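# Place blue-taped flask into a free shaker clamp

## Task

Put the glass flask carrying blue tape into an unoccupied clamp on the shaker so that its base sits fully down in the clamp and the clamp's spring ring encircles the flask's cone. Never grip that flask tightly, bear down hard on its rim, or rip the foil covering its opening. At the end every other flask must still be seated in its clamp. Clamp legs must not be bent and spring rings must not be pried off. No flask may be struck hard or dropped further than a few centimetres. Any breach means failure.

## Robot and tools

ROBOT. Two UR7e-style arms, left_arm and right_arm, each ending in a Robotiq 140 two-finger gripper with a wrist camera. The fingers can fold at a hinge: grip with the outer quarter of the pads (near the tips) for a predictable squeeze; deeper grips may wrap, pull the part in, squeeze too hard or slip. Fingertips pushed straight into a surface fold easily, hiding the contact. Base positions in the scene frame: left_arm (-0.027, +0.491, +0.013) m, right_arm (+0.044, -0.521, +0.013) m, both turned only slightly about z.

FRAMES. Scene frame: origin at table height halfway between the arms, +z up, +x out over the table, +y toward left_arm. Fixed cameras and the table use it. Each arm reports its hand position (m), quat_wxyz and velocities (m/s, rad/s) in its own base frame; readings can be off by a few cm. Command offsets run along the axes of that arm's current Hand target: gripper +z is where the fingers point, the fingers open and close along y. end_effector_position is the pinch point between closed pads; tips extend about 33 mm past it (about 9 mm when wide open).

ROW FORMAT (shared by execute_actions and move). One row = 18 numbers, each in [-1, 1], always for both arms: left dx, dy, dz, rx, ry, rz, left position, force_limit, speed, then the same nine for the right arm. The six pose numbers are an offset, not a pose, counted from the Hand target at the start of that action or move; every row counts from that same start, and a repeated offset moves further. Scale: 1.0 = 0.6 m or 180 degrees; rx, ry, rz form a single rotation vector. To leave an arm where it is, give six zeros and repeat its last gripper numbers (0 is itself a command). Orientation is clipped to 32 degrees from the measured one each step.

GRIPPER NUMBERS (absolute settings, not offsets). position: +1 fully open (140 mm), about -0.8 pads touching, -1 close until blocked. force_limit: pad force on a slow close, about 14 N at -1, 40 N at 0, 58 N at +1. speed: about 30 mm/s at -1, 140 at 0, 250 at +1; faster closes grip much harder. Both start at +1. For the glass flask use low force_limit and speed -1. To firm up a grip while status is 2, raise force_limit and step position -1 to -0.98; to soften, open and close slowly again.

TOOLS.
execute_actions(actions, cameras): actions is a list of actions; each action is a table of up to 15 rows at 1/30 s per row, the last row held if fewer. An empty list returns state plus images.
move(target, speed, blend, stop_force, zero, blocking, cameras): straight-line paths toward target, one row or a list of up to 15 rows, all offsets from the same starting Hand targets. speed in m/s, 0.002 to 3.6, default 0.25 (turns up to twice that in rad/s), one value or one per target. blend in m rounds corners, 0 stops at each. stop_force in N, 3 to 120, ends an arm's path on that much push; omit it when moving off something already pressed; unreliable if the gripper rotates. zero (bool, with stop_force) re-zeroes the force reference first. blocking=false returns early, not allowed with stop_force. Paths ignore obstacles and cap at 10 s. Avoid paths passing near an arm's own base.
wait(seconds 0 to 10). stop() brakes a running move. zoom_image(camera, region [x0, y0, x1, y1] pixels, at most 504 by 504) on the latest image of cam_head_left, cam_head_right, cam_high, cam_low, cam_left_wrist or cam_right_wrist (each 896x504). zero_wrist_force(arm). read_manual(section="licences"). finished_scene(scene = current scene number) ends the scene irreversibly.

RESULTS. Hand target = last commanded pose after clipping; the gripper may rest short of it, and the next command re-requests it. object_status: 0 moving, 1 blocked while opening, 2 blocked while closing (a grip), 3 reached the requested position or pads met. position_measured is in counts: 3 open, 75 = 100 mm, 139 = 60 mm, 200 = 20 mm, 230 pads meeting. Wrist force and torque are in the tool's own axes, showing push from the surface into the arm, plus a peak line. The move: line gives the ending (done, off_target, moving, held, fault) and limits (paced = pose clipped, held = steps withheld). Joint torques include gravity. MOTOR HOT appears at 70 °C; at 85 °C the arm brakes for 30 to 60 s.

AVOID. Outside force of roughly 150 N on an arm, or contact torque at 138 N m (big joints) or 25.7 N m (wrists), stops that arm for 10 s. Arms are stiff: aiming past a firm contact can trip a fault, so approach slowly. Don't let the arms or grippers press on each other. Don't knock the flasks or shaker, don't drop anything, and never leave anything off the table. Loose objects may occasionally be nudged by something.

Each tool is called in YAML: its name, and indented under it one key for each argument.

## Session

execute_actions:
  actions: []

Scene clock: 0.00 s.
left_arm: end_effector_position=(+0.3358, +0.0733, +0.1277) position_measured=3 object_status=3 end_effector_quat_wxyz=(-0.436, +0.545, +0.714, +0.047) | right_arm: end_effector_position=(+0.8027, -0.1361, +0.3031) position_measured=3 object_status=3 end_effector_quat_wxyz=(-0.340, +0.789, +0.404, +0.314)
Joint positions: left_arm=[-0.441 -1.348 1.827 -1.167 -1.323 0.745] | right_arm=[-0.642 -0.55 0.179 -0.722 -0.699 1.328]
Joint velocities: within noise
Joint torques (N m): no reading
Motor temperatures (°C): left_arm=[30 32 29 36 41 39] | right_arm=[31 26 29 35 34 40]
Wrist force (N): no reading
Wrist torque (N m): no reading
Wrist force, peak (N): no reading
Hand target: left_arm +0.3358, +0.0733, +0.1277; -0.436, +0.545, +0.714, +0.047 | right_arm +0.8027, -0.1361, +0.3031; -0.340, +0.789, +0.404, +0.314
Tool commands: left_gripper/position=+1.0 left_gripper/force_limit=+1.0 left_gripper/speed=+1.0 right_gripper/position=+1.0 right_gripper/force_limit=+1.0 right_gripper/speed=+1.0

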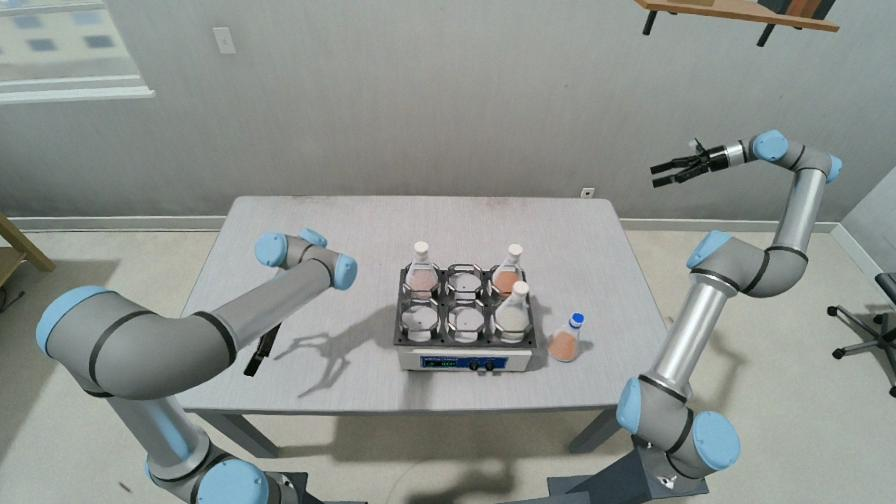

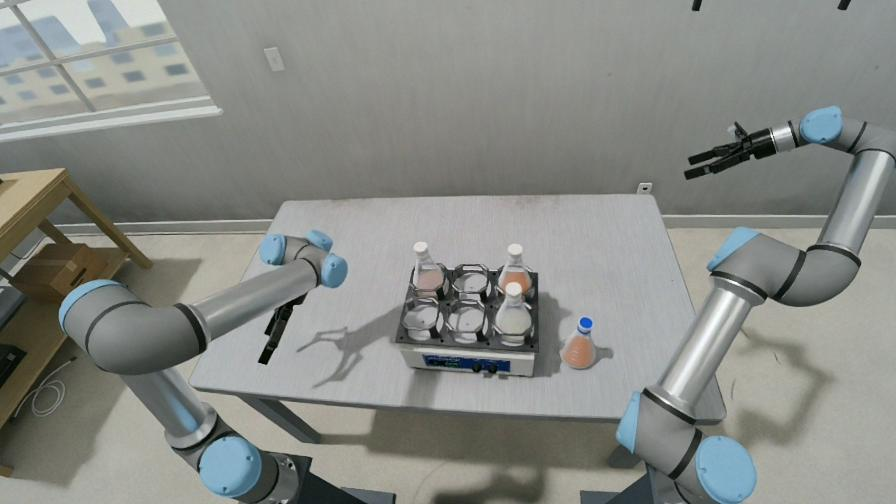

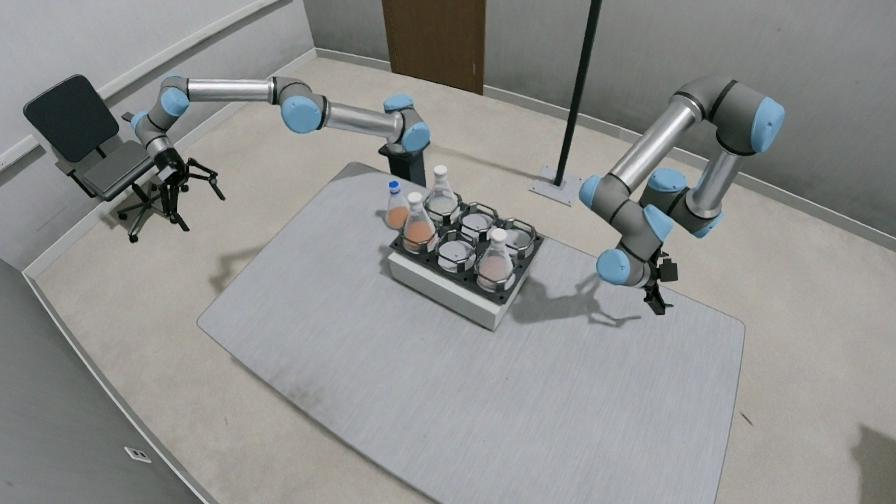

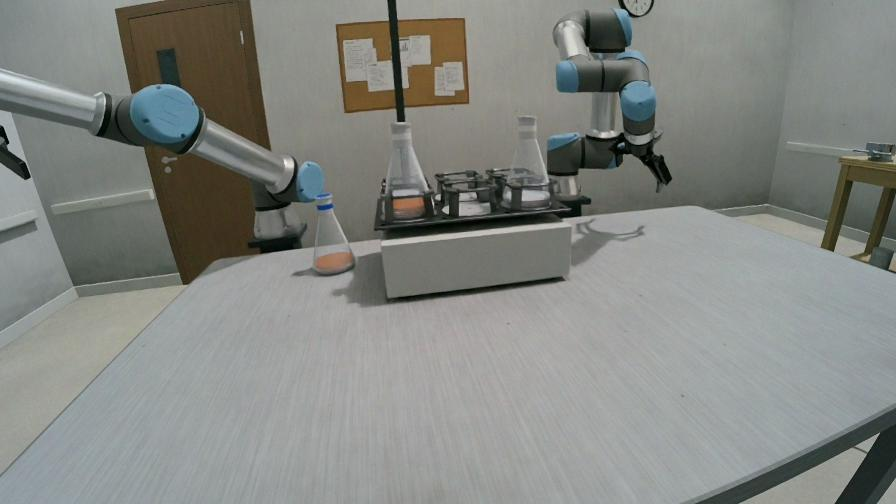

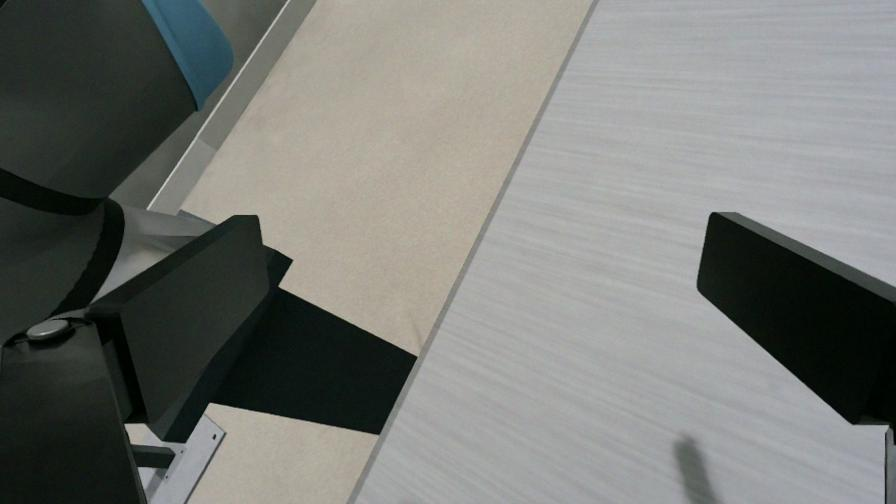

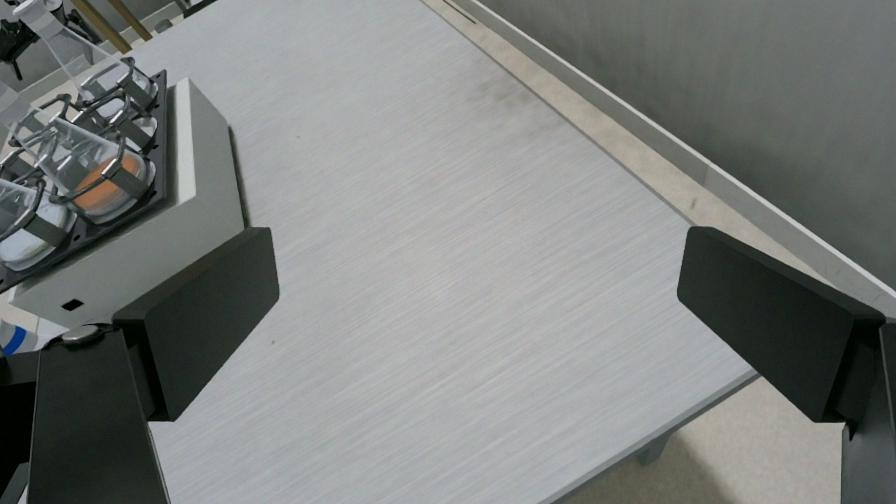

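move:
  target: [0,0,0,0,0,0,1,1,1,0.2,-0.92,0.297,-0.149,-0.269,0.0908,0.2,-1,0]
  speed: 0.4
  cameras: ["cam_right_wrist","cam_high","cam_head_right"]

Scene clock: 54.20 s.
left_arm: end_effector_position=(+0.3358, +0.0733, +0.1277) position_measured=3 object_status=3 end_effector_quat_wxyz=(-0.436, +0.545, +0.714, +0.047) | right_arm: end_effector_position=(+0.4297, +0.3000, +0.4497) position_measured=104 object_status=3 end_effector_quat_wxyz=(+0.000, +0.950, +0.313, +0.000)
Joint positions: left_arm=[-0.441 -1.348 1.827 -1.167 -1.323 0.745] | right_arm=[0.352 -1.435 0.967 -1.101 -1.57 2.857]
Joint torques (N m): left_arm=[-0.94 -30.97 -19.85 0.11 0.39 -0.06] | right_arm=[5.79 -32.15 -27.31 -1.41 0.72 1.97]
Wrist force (N): left_arm=[-0.2 0.2 0.0] | right_arm=[-1.1 0.9 0.7]
Wrist torque (N m): left_arm=[0.03 0.04 0.00] | right_arm=[0.31 0.34 -0.13]
Wrist force, peak (N): left_arm=[0.2 0.4 0.1] | right_arm=[-2.6 2.9 -1.6]
Hand target: left_arm +0.3358, +0.0733, +0.1277; -0.436, +0.545, +0.714, +0.047 | right_arm +0.4296, +0.2999, +0.4498; +0.000, +0.950, +0.313, +0.000
Off the commanded pose: left_arm 0.000 m, 0 deg | right_arm 0.000 m, 0 deg.
move: done
Images, in order (width x height): cam_head_right 896x504, cam_high 896x504, cam_right_wrist 896x504.

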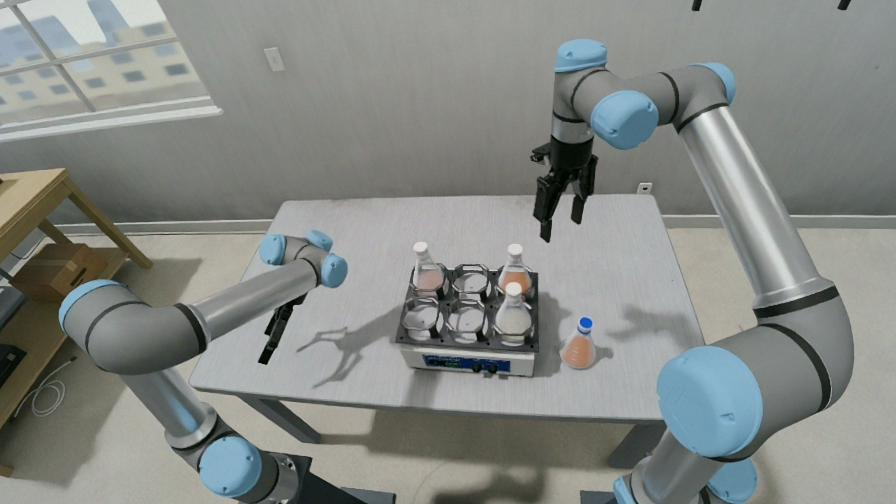

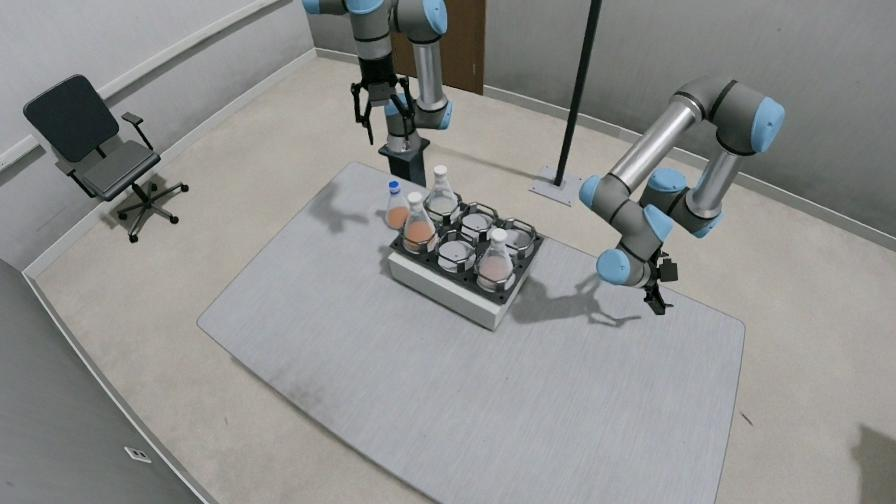

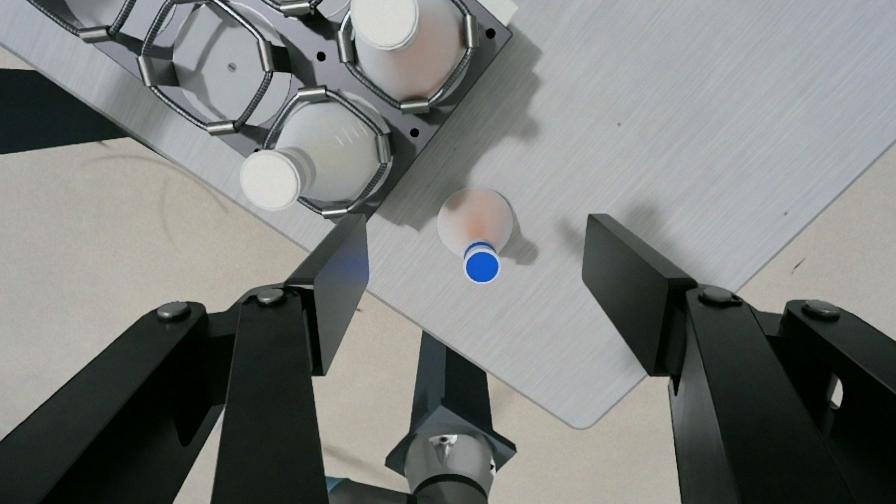

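move:
  target: [0,0,0,0,0,0,1,1,1,-0.274,0.052,0.183,0,0,0,0.2,-1,0]
  speed: 0.25
  cameras: ["cam_right_wrist","cam_high","cam_head_right","cam_low"]

zoom_image:
  camera: "cam_high"
  region: [320, 130, 470, 260]

zoom_image:
  camera: "cam_low"
  region: [240, 130, 440, 300]

Scene clock: 92.17 s.
left_arm: end_effector_position=(+0.3358, +0.0733, +0.1277) position_measured=3 object_status=3 end_effector_quat_wxyz=(-0.436, +0.545, +0.714, +0.047) | right_arm: end_effector_position=(+0.3160, +0.1772, +0.3401) position_measured=104 object_status=3 end_effector_quat_wxyz=(+0.000, +0.950, +0.313, +0.000)
Joint positions: left_arm=[-0.441 -1.348 1.827 -1.167 -1.323 0.745] | right_arm=[0.134 -1.918 1.689 -1.341 -1.57 2.639]
Joint torques (N m): left_arm=[-0.44 -30.54 -19.4 0.01 0.27 0] | right_arm=[-5.78 -17.63 -13.38 -1.2 0.27 0.35]
Wrist force (N): left_arm=[0.1 0.0 0.0] | right_arm=[-1.4 0.7 0.5]
Wrist torque (N m): left_arm=[0.01 0.00 0.00] | right_arm=[0.28 0.39 -0.26]
Wrist force, peak (N): left_arm=[0.1 0.3 -0.3] | right_arm=[-4.5 1.3 2.3]
Hand target: left_arm +0.3358, +0.0733, +0.1277; -0.436, +0.545, +0.714, +0.047 | right_arm +0.3159, +0.1772, +0.3400; +0.000, +0.950, +0.313, +0.000
Off the commanded pose: left_arm 0.000 m, 0 deg | right_arm 0.000 m, 0 deg.
move: done
Images, in order (width x height): cam_head_right 896x504, cam_high 896x504, cam_low 896x504, cam_right_wrist 896x504.

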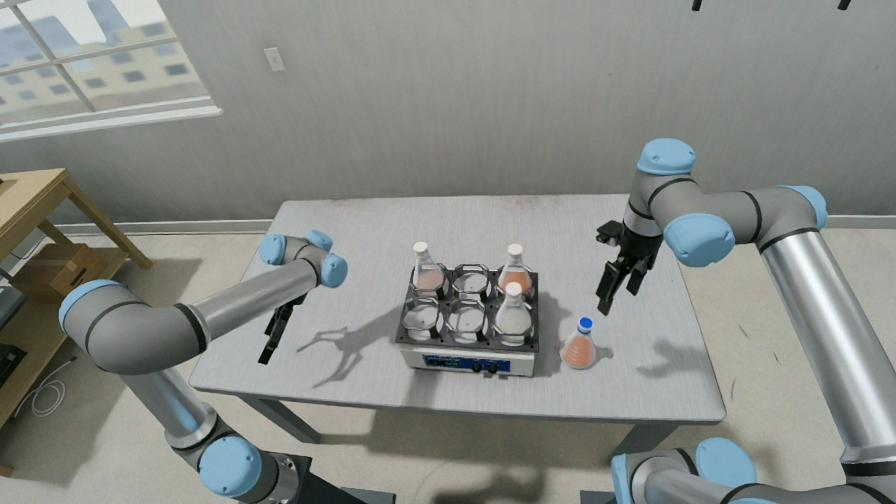

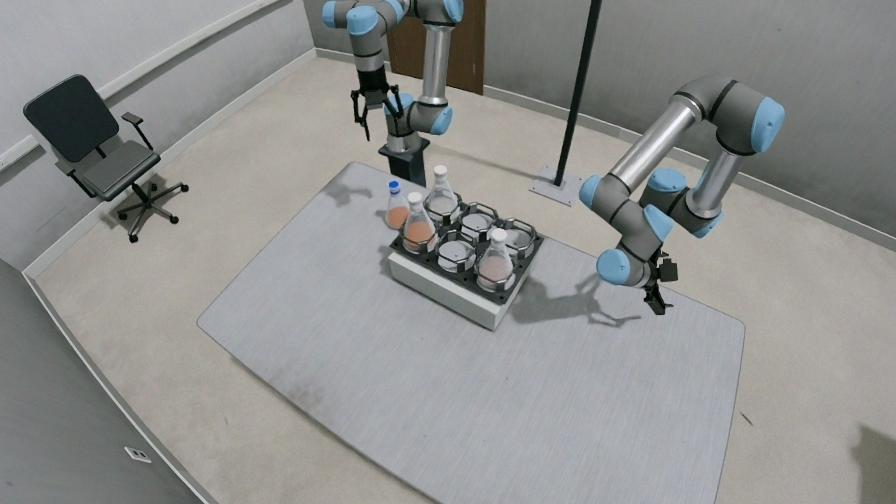

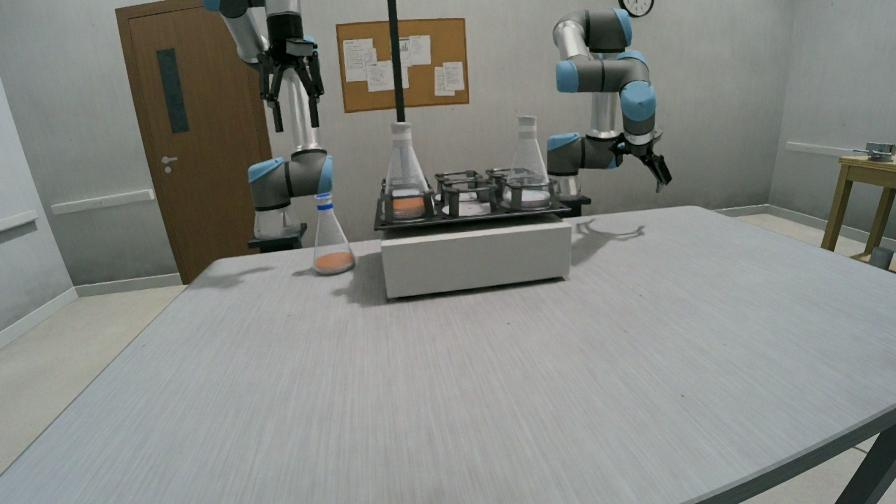

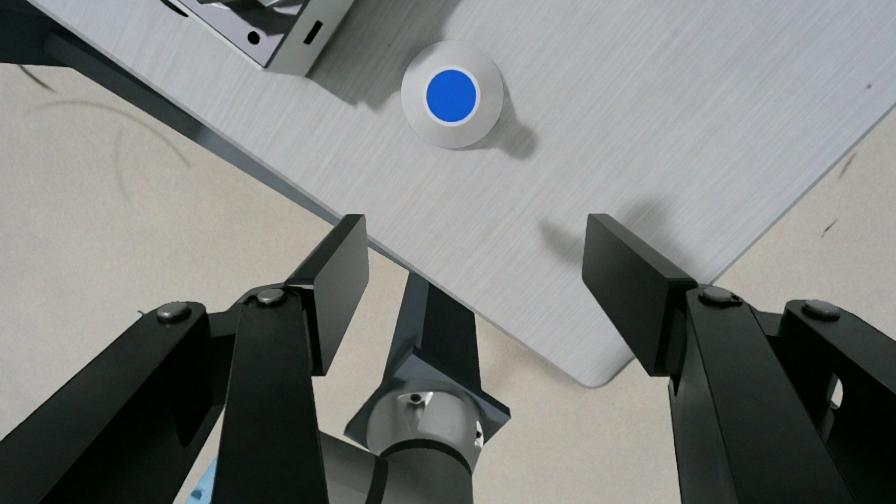

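Scaled by 3.360 from the camera's 896x504 image, which has a finer 1280x720 frame.

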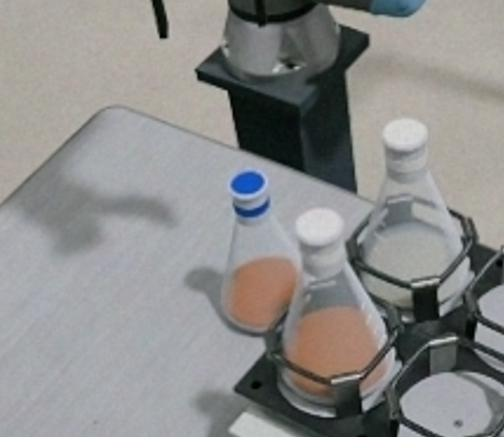

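Scaled by 2.520 from the camera's 896x504 image, which has a finer 1280x720 frame.

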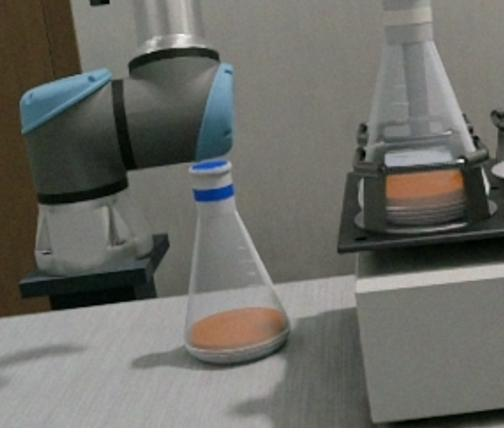

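move:
  target:
    - [0,0,0,0,0,0,1,1,1,0.0875,-0.008,0.08,0,0,0,0.2,-1,0]
    - [0,0,0,0,0,0,1,1,1,0.0875,-0.008,0.25,0,0,0,0.2,-1,0]
  speed: 0.15
  cameras: ["cam_right_wrist","cam_high","cam_head_right","cam_low"]

zoom_image:
  camera: "cam_low"
  region: [240, 130, 440, 300]

Scene clock: 117.57 s.
left_arm: end_effector_position=(+0.3358, +0.0733, +0.1277) position_measured=3 object_status=3 end_effector_quat_wxyz=(-0.436, +0.545, +0.714, +0.047) | right_arm: end_effector_position=(+0.3552, +0.2122, +0.1900) position_measured=104 object_status=3 end_effector_quat_wxyz=(+0.000, +0.950, +0.313, +0.000)
Joint positions: left_arm=[-0.441 -1.348 1.827 -1.167 -1.323 0.745] | right_arm=[0.21 -1.79 1.986 -1.765 -1.571 2.715]
Joint torques (N m): left_arm=[0.26 -31.74 -20.22 0.29 0.43 0.01] | right_arm=[4.39 -26.28 -29.55 -3.99 0.54 1.72]
Wrist force (N): left_arm=[-0.1 0.1 0.1] | right_arm=[-1.2 0.9 0.4]
Wrist torque (N m): left_arm=[0.03 0.02 0.01] | right_arm=[0.32 0.31 -0.09]
Wrist force, peak (N): left_arm=[0.1 0.3 0.3] | right_arm=[-3.3 0.9 -0.5]
Hand target: left_arm +0.3358, +0.0733, +0.1277; -0.436, +0.545, +0.714, +0.047 | right_arm +0.3552, +0.2123, +0.1900; +0.000, +0.950, +0.313, +0.000
Off the commanded pose: left_arm 0.000 m, 0 deg | right_arm 0.000 m, 0 deg.
move: done
Images, in order (width x height): cam_head_right 896x504, cam_high 896x504, cam_low 896x504, cam_right_wrist 896x504.

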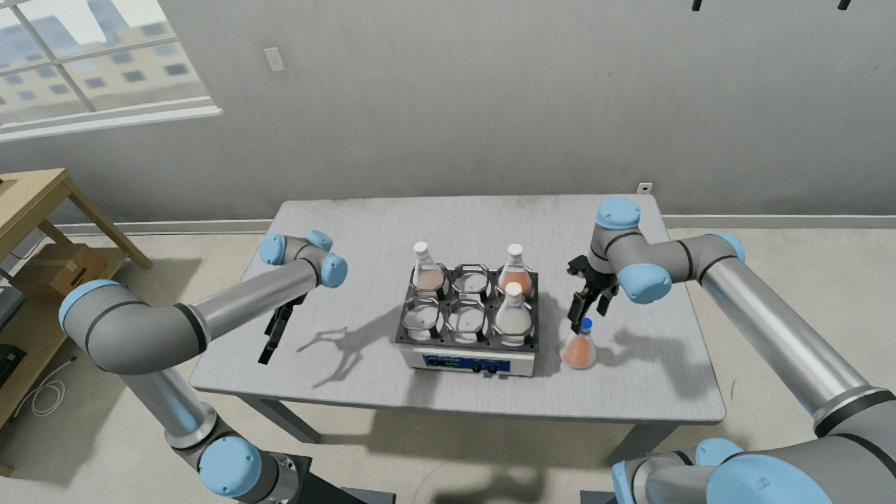

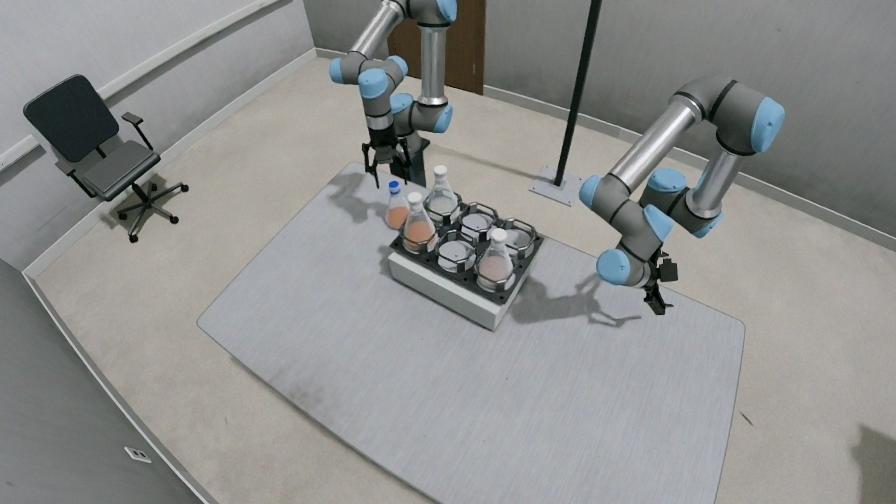

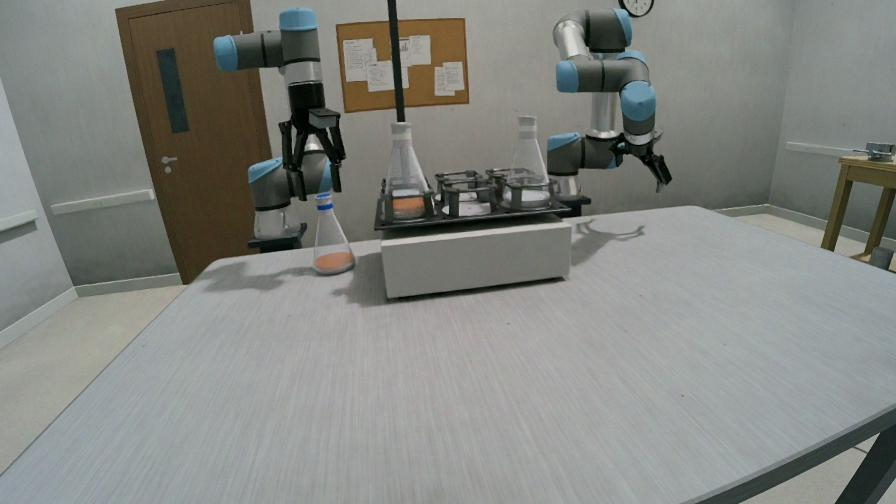

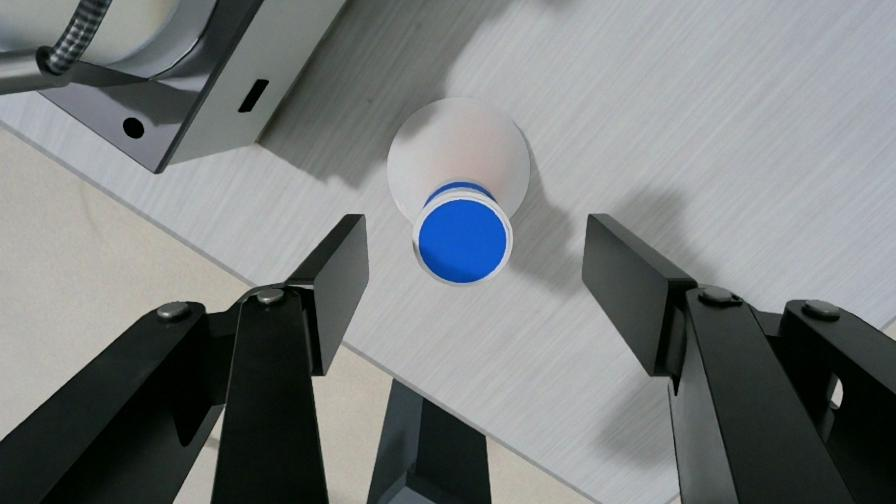

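Scaled by 2.520 from the camera's 896x504 image, which has a finer 1280x720 frame.

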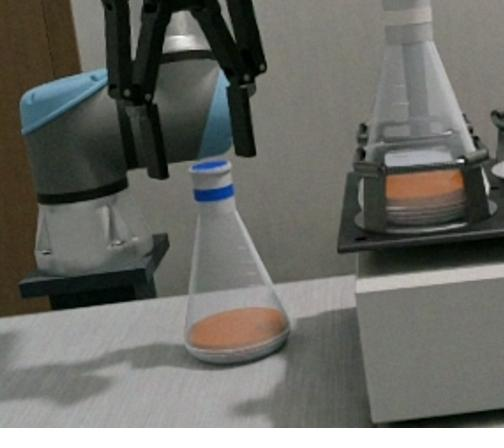

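move:
  target: [0,0,0,0,0,0,1,1,1,0.006,-0.003,0.09,0,0,0,0.2,-1,0]
  speed: 0.1

execute_actions:
  actions:
    - [[0,0,0,0,0,0,1,1,1,0,0,0,0,0,0,-1,-0.7,-1]]
    - [[0,0,0,0,0,0,1,1,1,0,0,0,0,0,0,-1,-0.7,-1]]
    - [[0,0,0,0,0,0,1,1,1,0,0,0,0,0,0,-1,-0.7,-1]]
    - [[0,0,0,0,0,0,1,1,1,0,0,0,0,0,0,-1,-0.7,-1]]
  cameras: ["cam_right_wrist","cam_low"]

zoom_image:
  camera: "cam_low"
  region: [240, 130, 440, 300]

Scene clock: 139.07 s.
left_arm: end_effector_position=(+0.3358, +0.0733, +0.1277) position_measured=3 object_status=3 end_effector_quat_wxyz=(-0.436, +0.545, +0.714, +0.047) | right_arm: end_effector_position=(+0.3569, +0.2159, +0.1359) position_measured=104 object_status=3 end_effector_quat_wxyz=(+0.000, +0.950, +0.313, +0.000)
Joint positions: left_arm=[-0.441 -1.348 1.827 -1.167 -1.323 0.745] | right_arm=[0.218 -1.743 2.092 -1.919 -1.57 2.723]
Joint torques (N m): left_arm=[0.16 -29.79 -19.07 0.09 0.46 0.11] | right_arm=[-6.27 -26.69 -37.73 -2.87 1.94 -0.84]
Wrist force (N): left_arm=[0.1 0.1 0.0] | right_arm=[-1.1 0.6 0.4]
Wrist torque (N m): left_arm=[0.02 -0.02 0.00] | right_arm=[0.27 0.29 -0.25]
Wrist force, peak (N): left_arm=[0.3 0.2 -0.2] | right_arm=[-1.3 0.6 2.0]
Hand target: left_arm +0.3358, +0.0733, +0.1277; -0.436, +0.545, +0.714, +0.047 | right_arm +0.3570, +0.2159, +0.1360; +0.000, +0.950, +0.313, +0.000
Off the commanded pose: left_arm 0.000 m, 0 deg | right_arm 0.000 m, 0 deg.
move: done

Scene clock: 141.27 s.
left_arm: end_effector_position=(+0.3358, +0.0733, +0.1277) position_measured=3 object_status=3 end_effector_quat_wxyz=(-0.436, +0.545, +0.714, +0.047) | right_arm: end_effector_position=(+0.3570, +0.2159, +0.1361) position_measured=164 object_status=2 end_effector_quat_wxyz=(+0.000, +0.950, +0.313, +0.000)
Joint positions: left_arm=[-0.441 -1.348 1.827 -1.167 -1.323 0.745] | right_arm=[0.218 -1.743 2.092 -1.919 -1.57 2.723]
Joint torques (N m): left_arm=[-0.74 -30.55 -19.63 0.14 0.32 -0.05] | right_arm=[-6.71 -2.1 -9.88 -3.46 -1.99 -2.1]
Wrist force (N): left_arm=[0.1 0.1 -0.1] | right_arm=[-1.3 -3.2 -7.5]
Wrist torque (N m): left_arm=[0.00 -0.03 0.00] | right_arm=[0.46 0.31 -0.24]
Wrist force, peak (N): left_arm=[0.0 0.5 0.1] | right_arm=[-2.5 -6.3 -11.9]
Hand target: left_arm +0.3358, +0.0733, +0.1277; -0.436, +0.545, +0.714, +0.047 | right_arm +0.3570, +0.2159, +0.1360; +0.000, +0.950, +0.313, +0.000
Off the commanded pose: left_arm 0.000 m, 0 deg | right_arm 0.000 m, 0 deg.
Images, in order (width x height): cam_low 896x504, cam_right_wrist 896x504.

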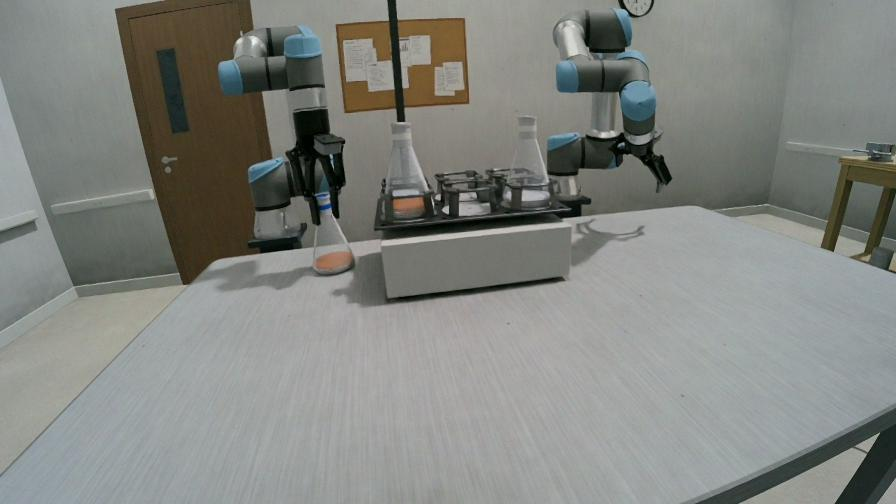

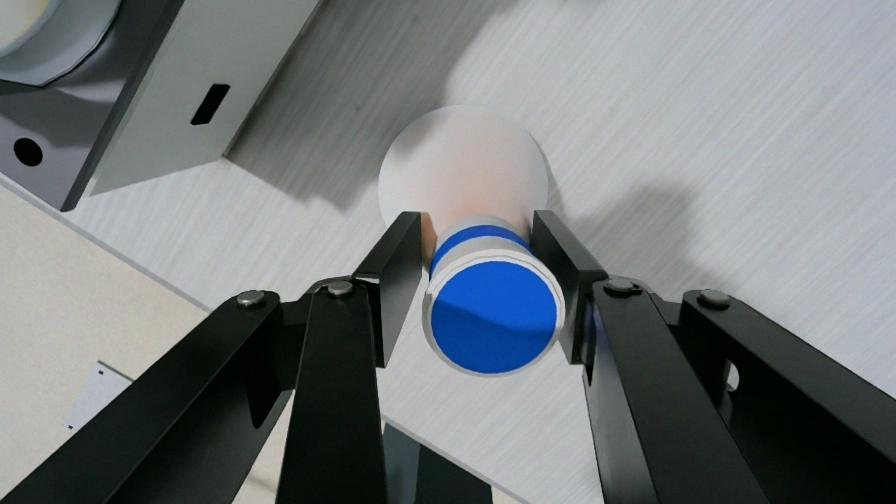

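Scaled by 2.520 from the camera's 896x504 image, which has a finer 1280x720 frame.

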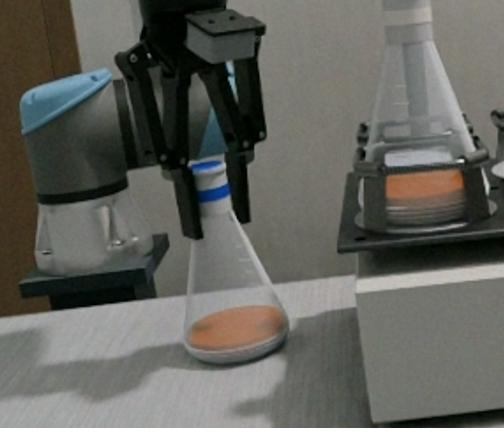

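move:
  target: [0,0,0,0,0,0,1,1,1,0,0,-0.03,0,0,0,-1,-0.7,-1]
  speed: 0.04
  cameras: ["cam_right_wrist","cam_low"]

zoom_image:
  camera: "cam_low"
  region: [240, 130, 440, 300]

Scene clock: 148.93 s.
left_arm: end_effector_position=(+0.3358, +0.0733, +0.1277) position_measured=3 object_status=3 end_effector_quat_wxyz=(-0.436, +0.545, +0.714, +0.047) | right_arm: end_effector_position=(+0.3571, +0.2159, +0.1542) position_measured=170 object_status=2 end_effector_quat_wxyz=(+0.000, +0.950, +0.313, +0.000)
Joint positions: left_arm=[-0.441 -1.348 1.827 -1.167 -1.323 0.745] | right_arm=[0.218 -1.759 2.055 -1.867 -1.57 2.723]
Joint torques (N m): left_arm=[-0.61 -28.85 -19.1 0.02 0.34 0.08] | right_arm=[-4.01 -6.59 -15.78 -5.19 2.54 -1.91]
Wrist force (N): left_arm=[0.2 0.0 -0.1] | right_arm=[-1.5 0.4 3.4]
Wrist torque (N m): left_arm=[0.00 -0.03 0.01] | right_arm=[0.24 0.39 -0.24]
Wrist force, peak (N): left_arm=[0.2 0.3 -0.3] | right_arm=[-1.4 -3.6 -10.9]
Hand target: left_arm +0.3358, +0.0733, +0.1277; -0.436, +0.545, +0.714, +0.047 | right_arm +0.3570, +0.2159, +0.1540; +0.000, +0.950, +0.313, +0.000
Off the commanded pose: left_arm 0.000 m, 0 deg | right_arm 0.000 m, 0 deg.
move: done
Images, in order (width x height): cam_low 896x504, cam_right_wrist 896x504.

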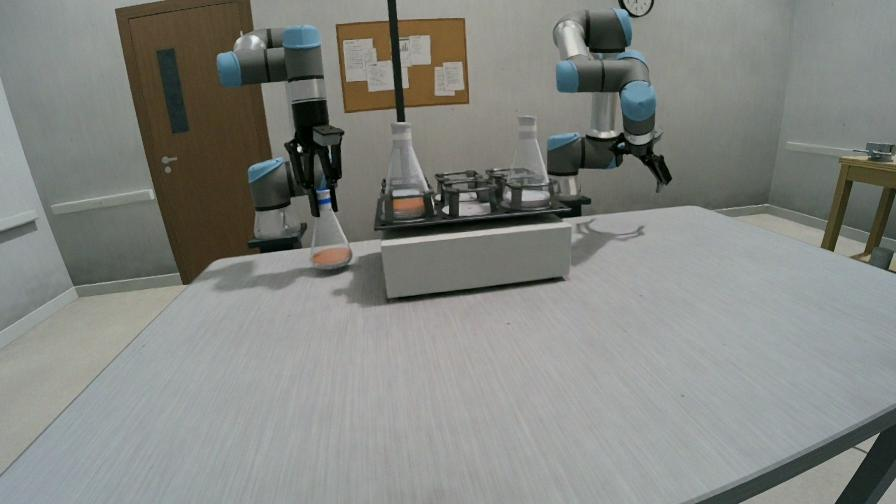

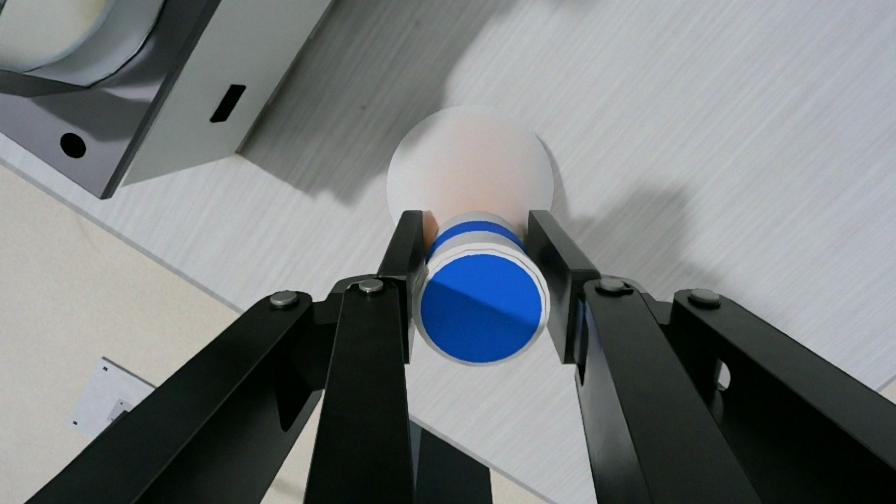

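Scaled by 2.520 from the camera's 896x504 image, which has a finer 1280x720 frame.

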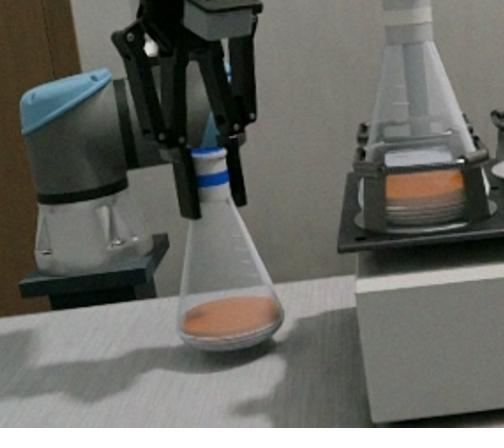

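move:
  target:
    - [0,0,0,0,0,0,1,1,1,0,0,-0.57,0,0,0,-1,-0.7,-1]
    - [0,0,0,0,0,0,1,1,1,0.303,-0.396,-0.57,0,0,-0.111,-1,-0.7,-1]
  speed: 0.15
  cameras: ["cam_right_wrist","cam_low","cam_high","cam_head_right"]

zoom_image:
  camera: "cam_low"
  region: [360, 20, 600, 260]

zoom_image:
  camera: "cam_high"
  region: [370, 110, 570, 310]

zoom_image:
  camera: "cam_head_right"
  region: [390, 150, 590, 390]

Scene clock: 172.07 s.
left_arm: end_effector_position=(+0.3358, +0.0733, +0.1277) position_measured=3 object_status=3 end_effector_quat_wxyz=(-0.436, +0.545, +0.714, +0.047) | right_arm: end_effector_position=(+0.3618, +0.5143, +0.4952) position_measured=170 object_status=2 end_effector_quat_wxyz=(-0.006, +0.881, +0.473, +0.012) end_effector_velocity=(+0.000, +0.000, +0.001) end_effector_angular_velocity=(+0.002, -0.001, +0.001)
Joint positions: left_arm=[-0.441 -1.348 1.827 -1.167 -1.323 0.745] | right_arm=[0.742 -0.919 0.035 -0.713 -1.566 2.898]
Joint velocities: left_arm=[within noise] | right_arm=[0 0.002 -0.006 0.002 0 0]
Joint torques (N m): left_arm=[1.41 -29.65 -19.63 0.12 0.57 0.09] | right_arm=[2.93 -32.27 -34.73 -1.2 0.95 -2.15]
Wrist force (N): left_arm=[0.2 0.2 0.1] | right_arm=[-1.7 0.9 3.9]
Wrist torque (N m): left_arm=[0.04 -0.06 0.00] | right_arm=[0.30 0.44 -0.11]
Wrist force, peak (N): left_arm=[-0.3 0.3 0.0] | right_arm=[-1.7 0.2 6.9]
Hand target: left_arm +0.3358, +0.0733, +0.1277; -0.436, +0.545, +0.714, +0.047 | right_arm +0.3621, +0.5149, +0.4961; +0.000, +0.881, +0.473, +0.000
Off the commanded pose: left_arm 0.000 m, 0 deg | right_arm 0.001 m, 2 deg.
elbow stopped short (right arm): the move would have taken joint 3 (elbow) straighter than the controller allows.
move: done
Images, in order (width x height): cam_head_right 896x504, cam_high 896x504, cam_low 896x504, cam_right_wrist 896x504.

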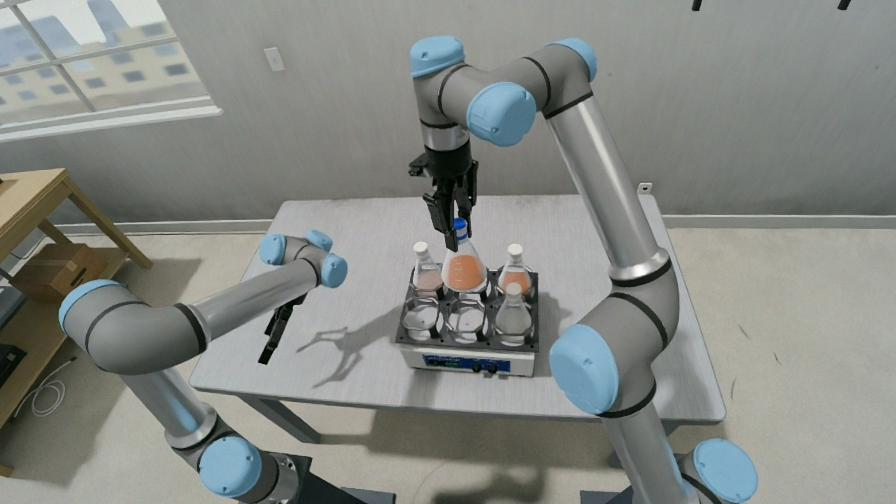

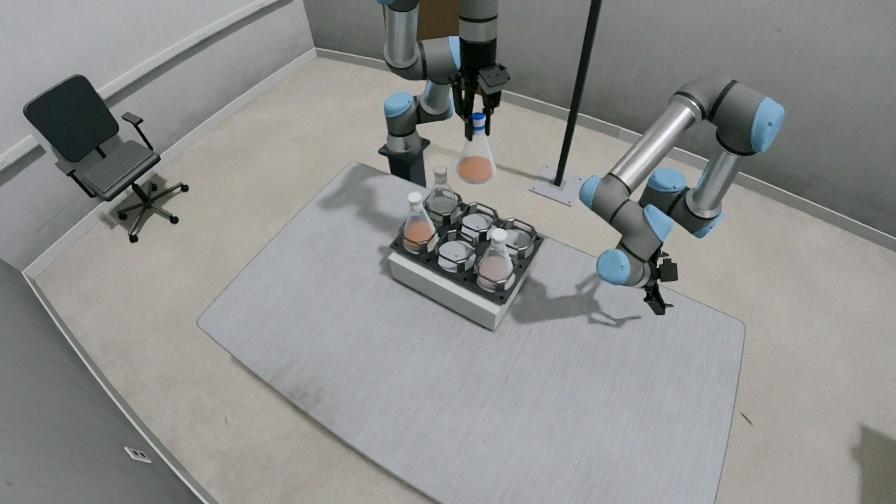

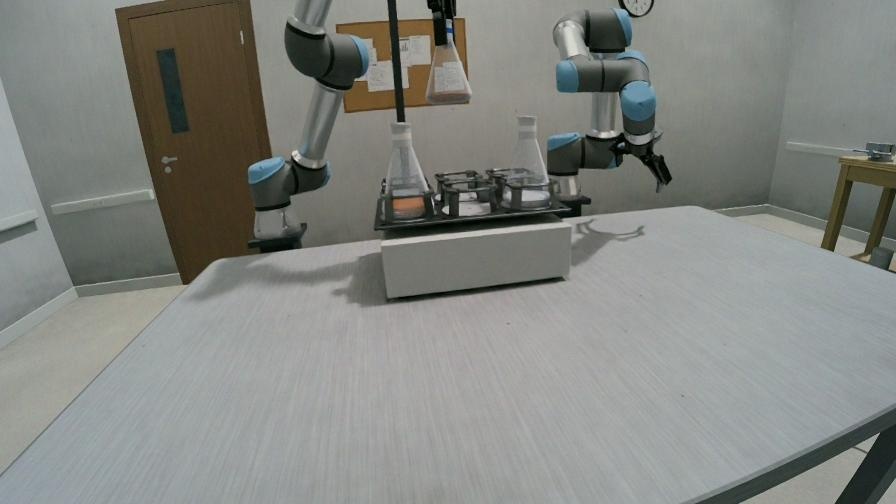

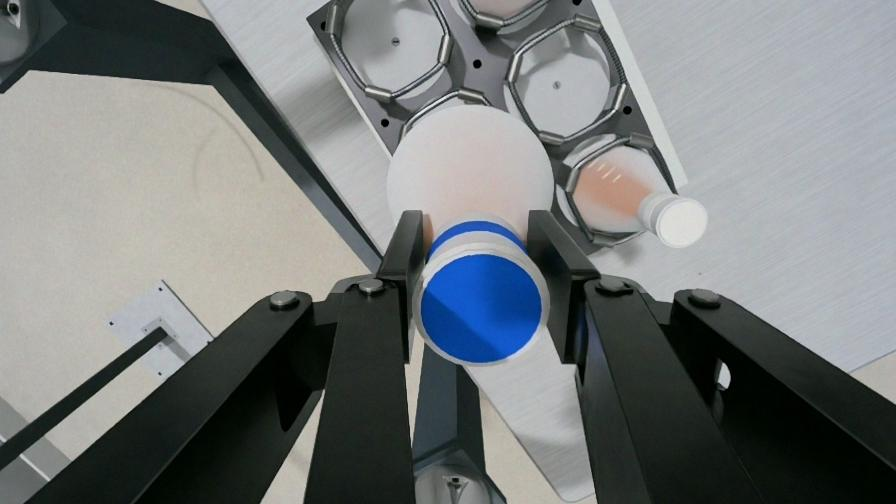

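Scaled by 2.100 from the camera's 896x504 image, which has a finer 1280x720 frame.

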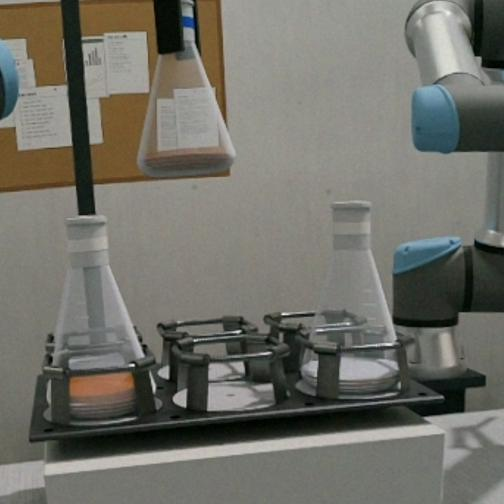

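Scaled by 2.520 from the camera's 896x504 image, which has a finer 1280x720 frame.

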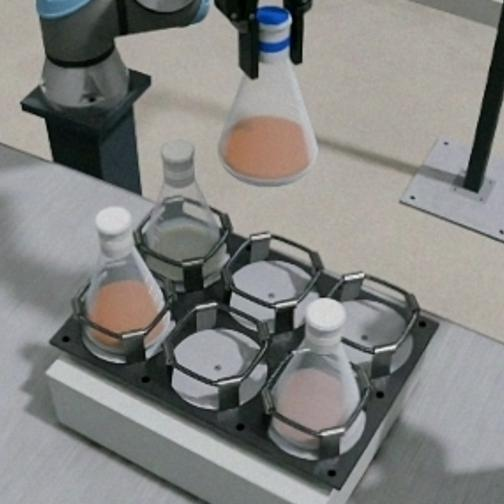

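Scaled by 2.100 from the camera's 896x504 image, which has a finer 1280x720 frame.

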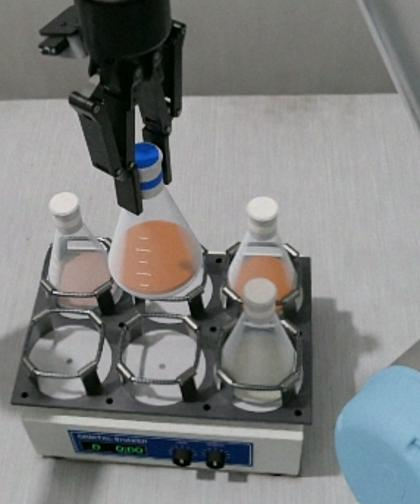

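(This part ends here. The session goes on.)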